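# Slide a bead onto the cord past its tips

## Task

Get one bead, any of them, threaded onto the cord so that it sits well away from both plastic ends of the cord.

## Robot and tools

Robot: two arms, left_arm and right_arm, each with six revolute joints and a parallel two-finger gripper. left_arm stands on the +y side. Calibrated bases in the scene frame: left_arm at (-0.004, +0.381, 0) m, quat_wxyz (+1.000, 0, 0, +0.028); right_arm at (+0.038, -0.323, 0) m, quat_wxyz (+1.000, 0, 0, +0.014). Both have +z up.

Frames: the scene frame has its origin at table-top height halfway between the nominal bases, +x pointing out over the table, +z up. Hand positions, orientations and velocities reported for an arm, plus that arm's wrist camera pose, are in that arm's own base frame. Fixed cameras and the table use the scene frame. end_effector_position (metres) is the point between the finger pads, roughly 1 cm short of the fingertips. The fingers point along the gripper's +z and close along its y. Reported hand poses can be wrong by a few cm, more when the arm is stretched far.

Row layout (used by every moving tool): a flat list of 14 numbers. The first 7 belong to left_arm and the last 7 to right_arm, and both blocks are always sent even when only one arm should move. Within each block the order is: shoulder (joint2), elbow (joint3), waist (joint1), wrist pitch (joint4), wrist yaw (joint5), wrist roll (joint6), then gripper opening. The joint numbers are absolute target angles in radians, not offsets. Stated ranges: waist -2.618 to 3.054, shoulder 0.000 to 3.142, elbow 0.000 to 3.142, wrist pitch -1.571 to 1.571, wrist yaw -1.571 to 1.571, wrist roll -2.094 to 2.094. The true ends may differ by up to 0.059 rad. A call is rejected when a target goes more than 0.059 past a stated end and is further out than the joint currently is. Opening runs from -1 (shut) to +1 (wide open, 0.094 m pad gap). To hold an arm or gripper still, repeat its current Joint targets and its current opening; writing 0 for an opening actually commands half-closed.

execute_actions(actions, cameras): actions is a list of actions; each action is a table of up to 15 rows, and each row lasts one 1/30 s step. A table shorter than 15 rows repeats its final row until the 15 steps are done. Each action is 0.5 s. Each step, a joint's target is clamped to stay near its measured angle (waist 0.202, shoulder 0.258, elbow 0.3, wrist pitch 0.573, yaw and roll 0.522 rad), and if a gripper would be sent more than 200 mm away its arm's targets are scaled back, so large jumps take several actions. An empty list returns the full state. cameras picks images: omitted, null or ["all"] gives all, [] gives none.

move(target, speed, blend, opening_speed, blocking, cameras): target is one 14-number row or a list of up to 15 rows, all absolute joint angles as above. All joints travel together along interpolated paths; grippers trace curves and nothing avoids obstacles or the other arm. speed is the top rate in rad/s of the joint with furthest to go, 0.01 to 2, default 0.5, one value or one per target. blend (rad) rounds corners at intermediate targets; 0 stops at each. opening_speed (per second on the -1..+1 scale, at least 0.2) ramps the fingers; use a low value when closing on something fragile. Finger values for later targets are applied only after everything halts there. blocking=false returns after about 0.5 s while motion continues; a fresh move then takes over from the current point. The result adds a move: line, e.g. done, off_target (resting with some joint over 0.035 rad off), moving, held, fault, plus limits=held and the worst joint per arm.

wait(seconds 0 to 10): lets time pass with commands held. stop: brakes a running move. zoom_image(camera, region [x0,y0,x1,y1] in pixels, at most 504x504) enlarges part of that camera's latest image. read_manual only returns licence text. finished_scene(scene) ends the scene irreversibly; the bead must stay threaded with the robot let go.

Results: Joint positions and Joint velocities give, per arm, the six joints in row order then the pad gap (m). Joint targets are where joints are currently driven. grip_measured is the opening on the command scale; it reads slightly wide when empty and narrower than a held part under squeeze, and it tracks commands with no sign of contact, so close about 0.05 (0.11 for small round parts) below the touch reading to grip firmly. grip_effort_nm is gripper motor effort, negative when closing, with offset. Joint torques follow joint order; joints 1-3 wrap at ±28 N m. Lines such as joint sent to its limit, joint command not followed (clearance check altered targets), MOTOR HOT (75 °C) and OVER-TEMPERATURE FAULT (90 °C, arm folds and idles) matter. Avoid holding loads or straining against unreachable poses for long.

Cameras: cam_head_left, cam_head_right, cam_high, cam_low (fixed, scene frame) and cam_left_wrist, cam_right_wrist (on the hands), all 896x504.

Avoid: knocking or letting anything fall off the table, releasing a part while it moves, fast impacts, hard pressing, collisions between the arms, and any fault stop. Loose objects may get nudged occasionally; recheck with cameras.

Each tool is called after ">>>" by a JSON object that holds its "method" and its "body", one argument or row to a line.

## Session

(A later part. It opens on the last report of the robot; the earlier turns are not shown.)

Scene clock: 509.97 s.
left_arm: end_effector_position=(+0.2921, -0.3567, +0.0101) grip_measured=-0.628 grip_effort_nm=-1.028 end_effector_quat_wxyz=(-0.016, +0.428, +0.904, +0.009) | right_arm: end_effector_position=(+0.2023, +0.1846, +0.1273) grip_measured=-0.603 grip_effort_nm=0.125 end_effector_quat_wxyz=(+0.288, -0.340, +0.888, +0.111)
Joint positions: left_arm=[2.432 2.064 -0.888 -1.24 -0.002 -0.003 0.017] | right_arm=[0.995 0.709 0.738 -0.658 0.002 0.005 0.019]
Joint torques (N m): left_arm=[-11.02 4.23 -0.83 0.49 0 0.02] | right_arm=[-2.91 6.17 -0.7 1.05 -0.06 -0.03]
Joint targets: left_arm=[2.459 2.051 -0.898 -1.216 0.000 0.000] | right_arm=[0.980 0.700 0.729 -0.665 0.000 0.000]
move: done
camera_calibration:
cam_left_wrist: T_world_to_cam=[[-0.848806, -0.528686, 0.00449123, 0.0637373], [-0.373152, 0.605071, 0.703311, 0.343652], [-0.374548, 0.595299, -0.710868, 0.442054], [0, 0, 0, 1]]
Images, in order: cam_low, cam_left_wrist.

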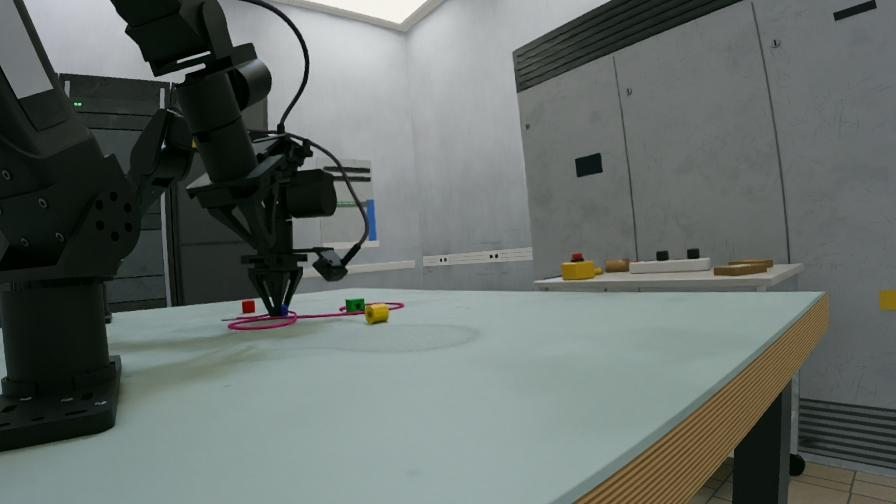

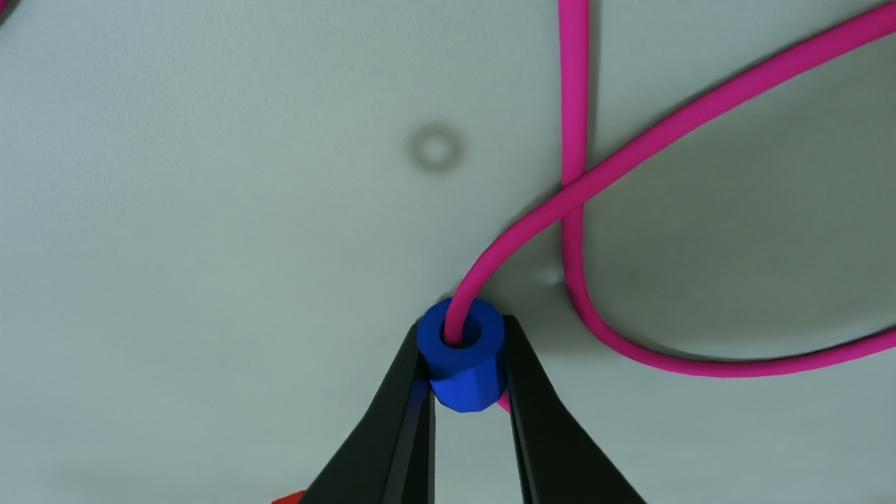

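>>> {"method": "move", "body": {
  "target": [
    [2.459, 2.051, -0.898, -1.216, 0, 0, -0.35, 0.98, 0.70, 0.729, -0.665, 0, 0, -0.6],
    [2.41, 2.40, -0.898, -1.46, 0, 0, -0.35, 0.98, 0.70, 0.729, -0.665, 0, 0, -0.6]
  ],
  "speed": [0.2, 0.3],
  "opening_speed": 0.3
}}

>>> {"method": "zoom_image", "body": {
  "camera": "cam_low",
  "region": [220, 250, 340, 340]
}}

Scene clock: 523.87 s.
left_arm: end_effector_position=(+0.3064, -0.3729, +0.0883) grip_measured=-0.352 grip_effort_nm=0.090 end_effector_quat_wxyz=(+0.028, +0.428, +0.904, -0.009) | right_arm: end_effector_position=(+0.2023, +0.1846, +0.1273) grip_measured=-0.603 grip_effort_nm=0.120 end_effector_quat_wxyz=(+0.288, -0.340, +0.888, +0.111)
Joint positions: left_arm=[2.432 2.375 -0.888 -1.455 -0.007 -0.003 0.03] | right_arm=[0.995 0.709 0.738 -0.658 0.002 0.005 0.019]
Joint torques (N m): left_arm=[-15.16 7.23 -0.81 0.39 0.04 0.03] | right_arm=[-2.88 6.16 -0.84 1.06 -0.04 -0.04]
Joint targets: left_arm=[2.410 2.400 -0.898 -1.460 0.000 0.000] | right_arm=[0.980 0.700 0.729 -0.665 0.000 0.000]
move: done
camera_calibration:
cam_left_wrist: T_world_to_cam=[[-0.84854, -0.528994, -0.0120334, 0.0681696], [-0.415821, 0.652595, 0.633413, 0.340739], [-0.327219, 0.54248, -0.77372, 0.483994], [0, 0, 0, 1]]
cam_right_wrist: T_world_to_cam=[[0.60437, -0.794446, -0.0599433, 0.0339385], [-0.786059, -0.606863, 0.117598, 0.281251], [-0.129802, -0.0239536, -0.991251, 0.272718], [0, 0, 0, 1]]

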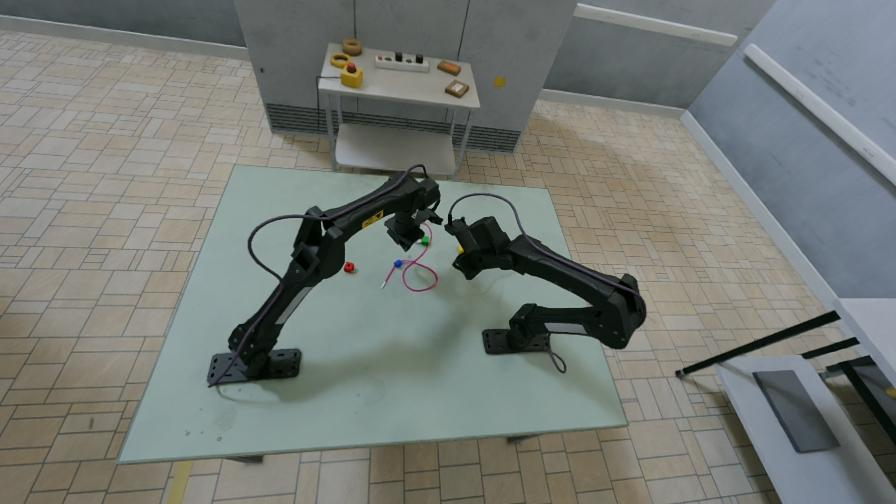

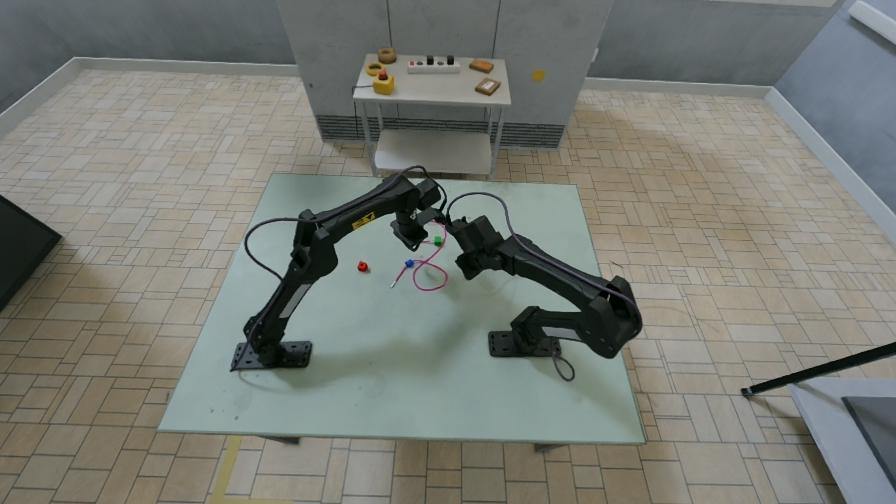

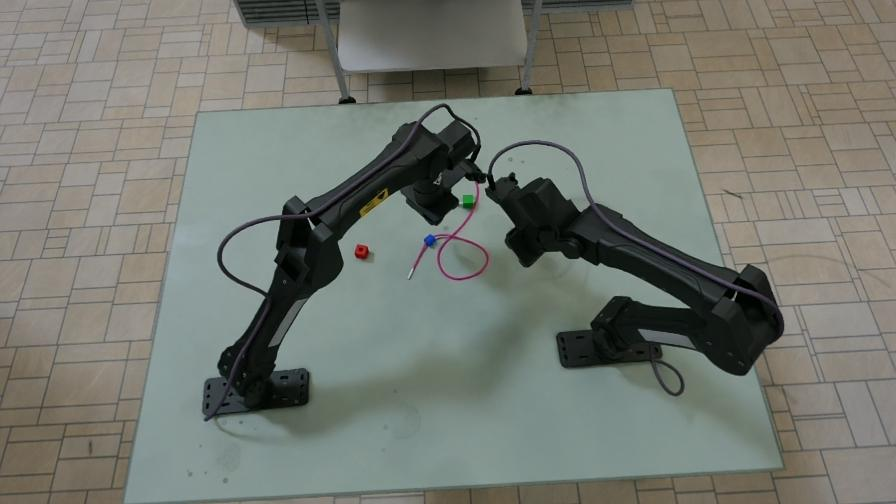

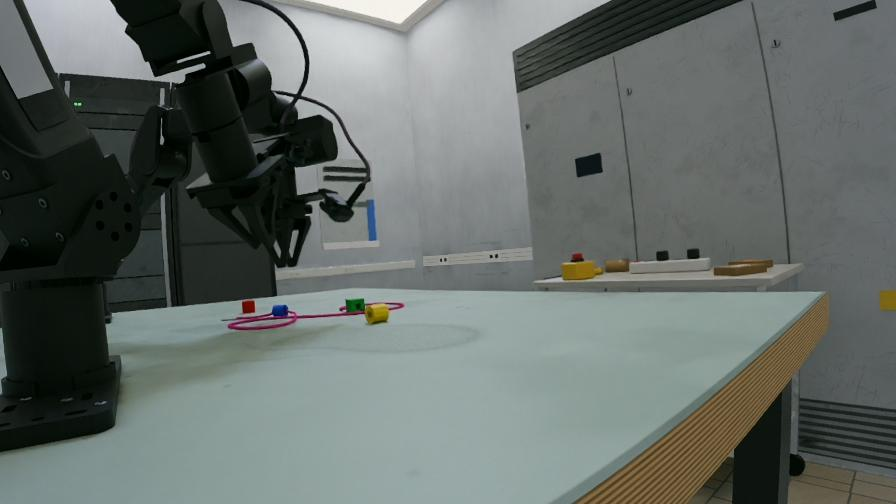

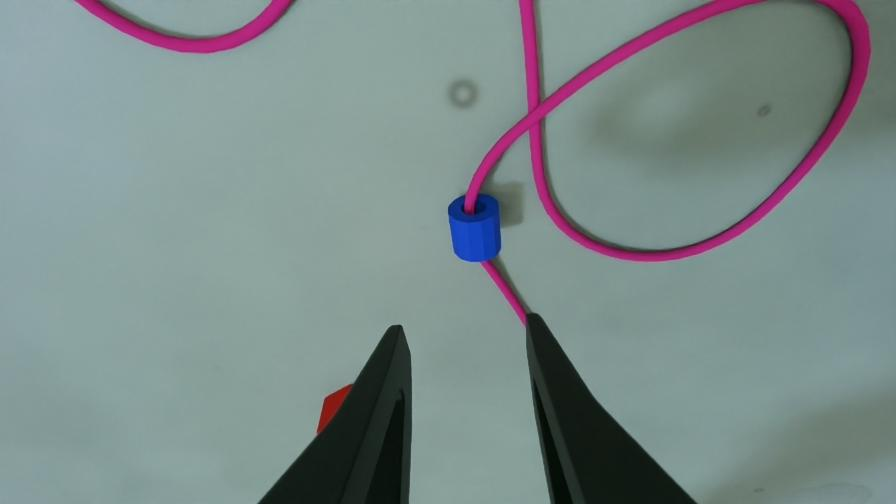

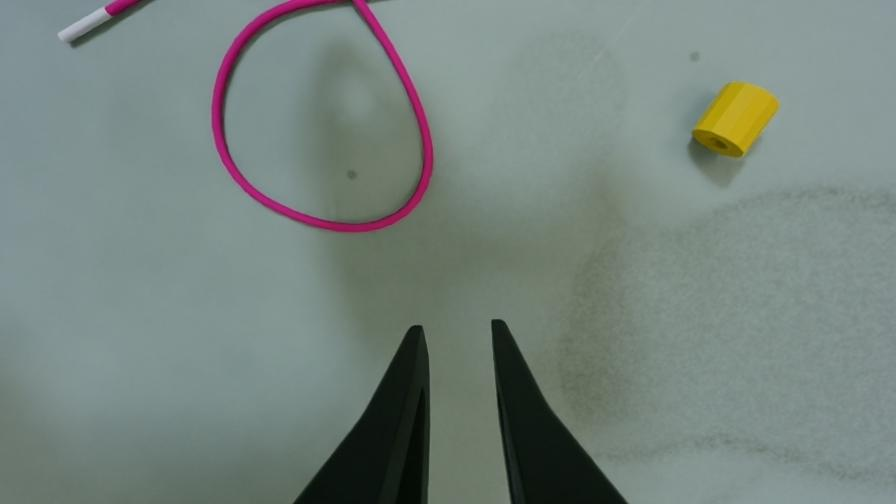

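Scaled by 4.200 from the camera's 896x504 image, which has a finer 1280x720 frame.

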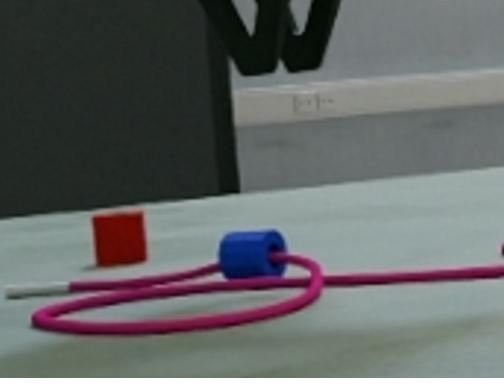

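>>> {"method": "finished_scene", "body": {
  "scene": 2
}}

The scene is finished: the task was done.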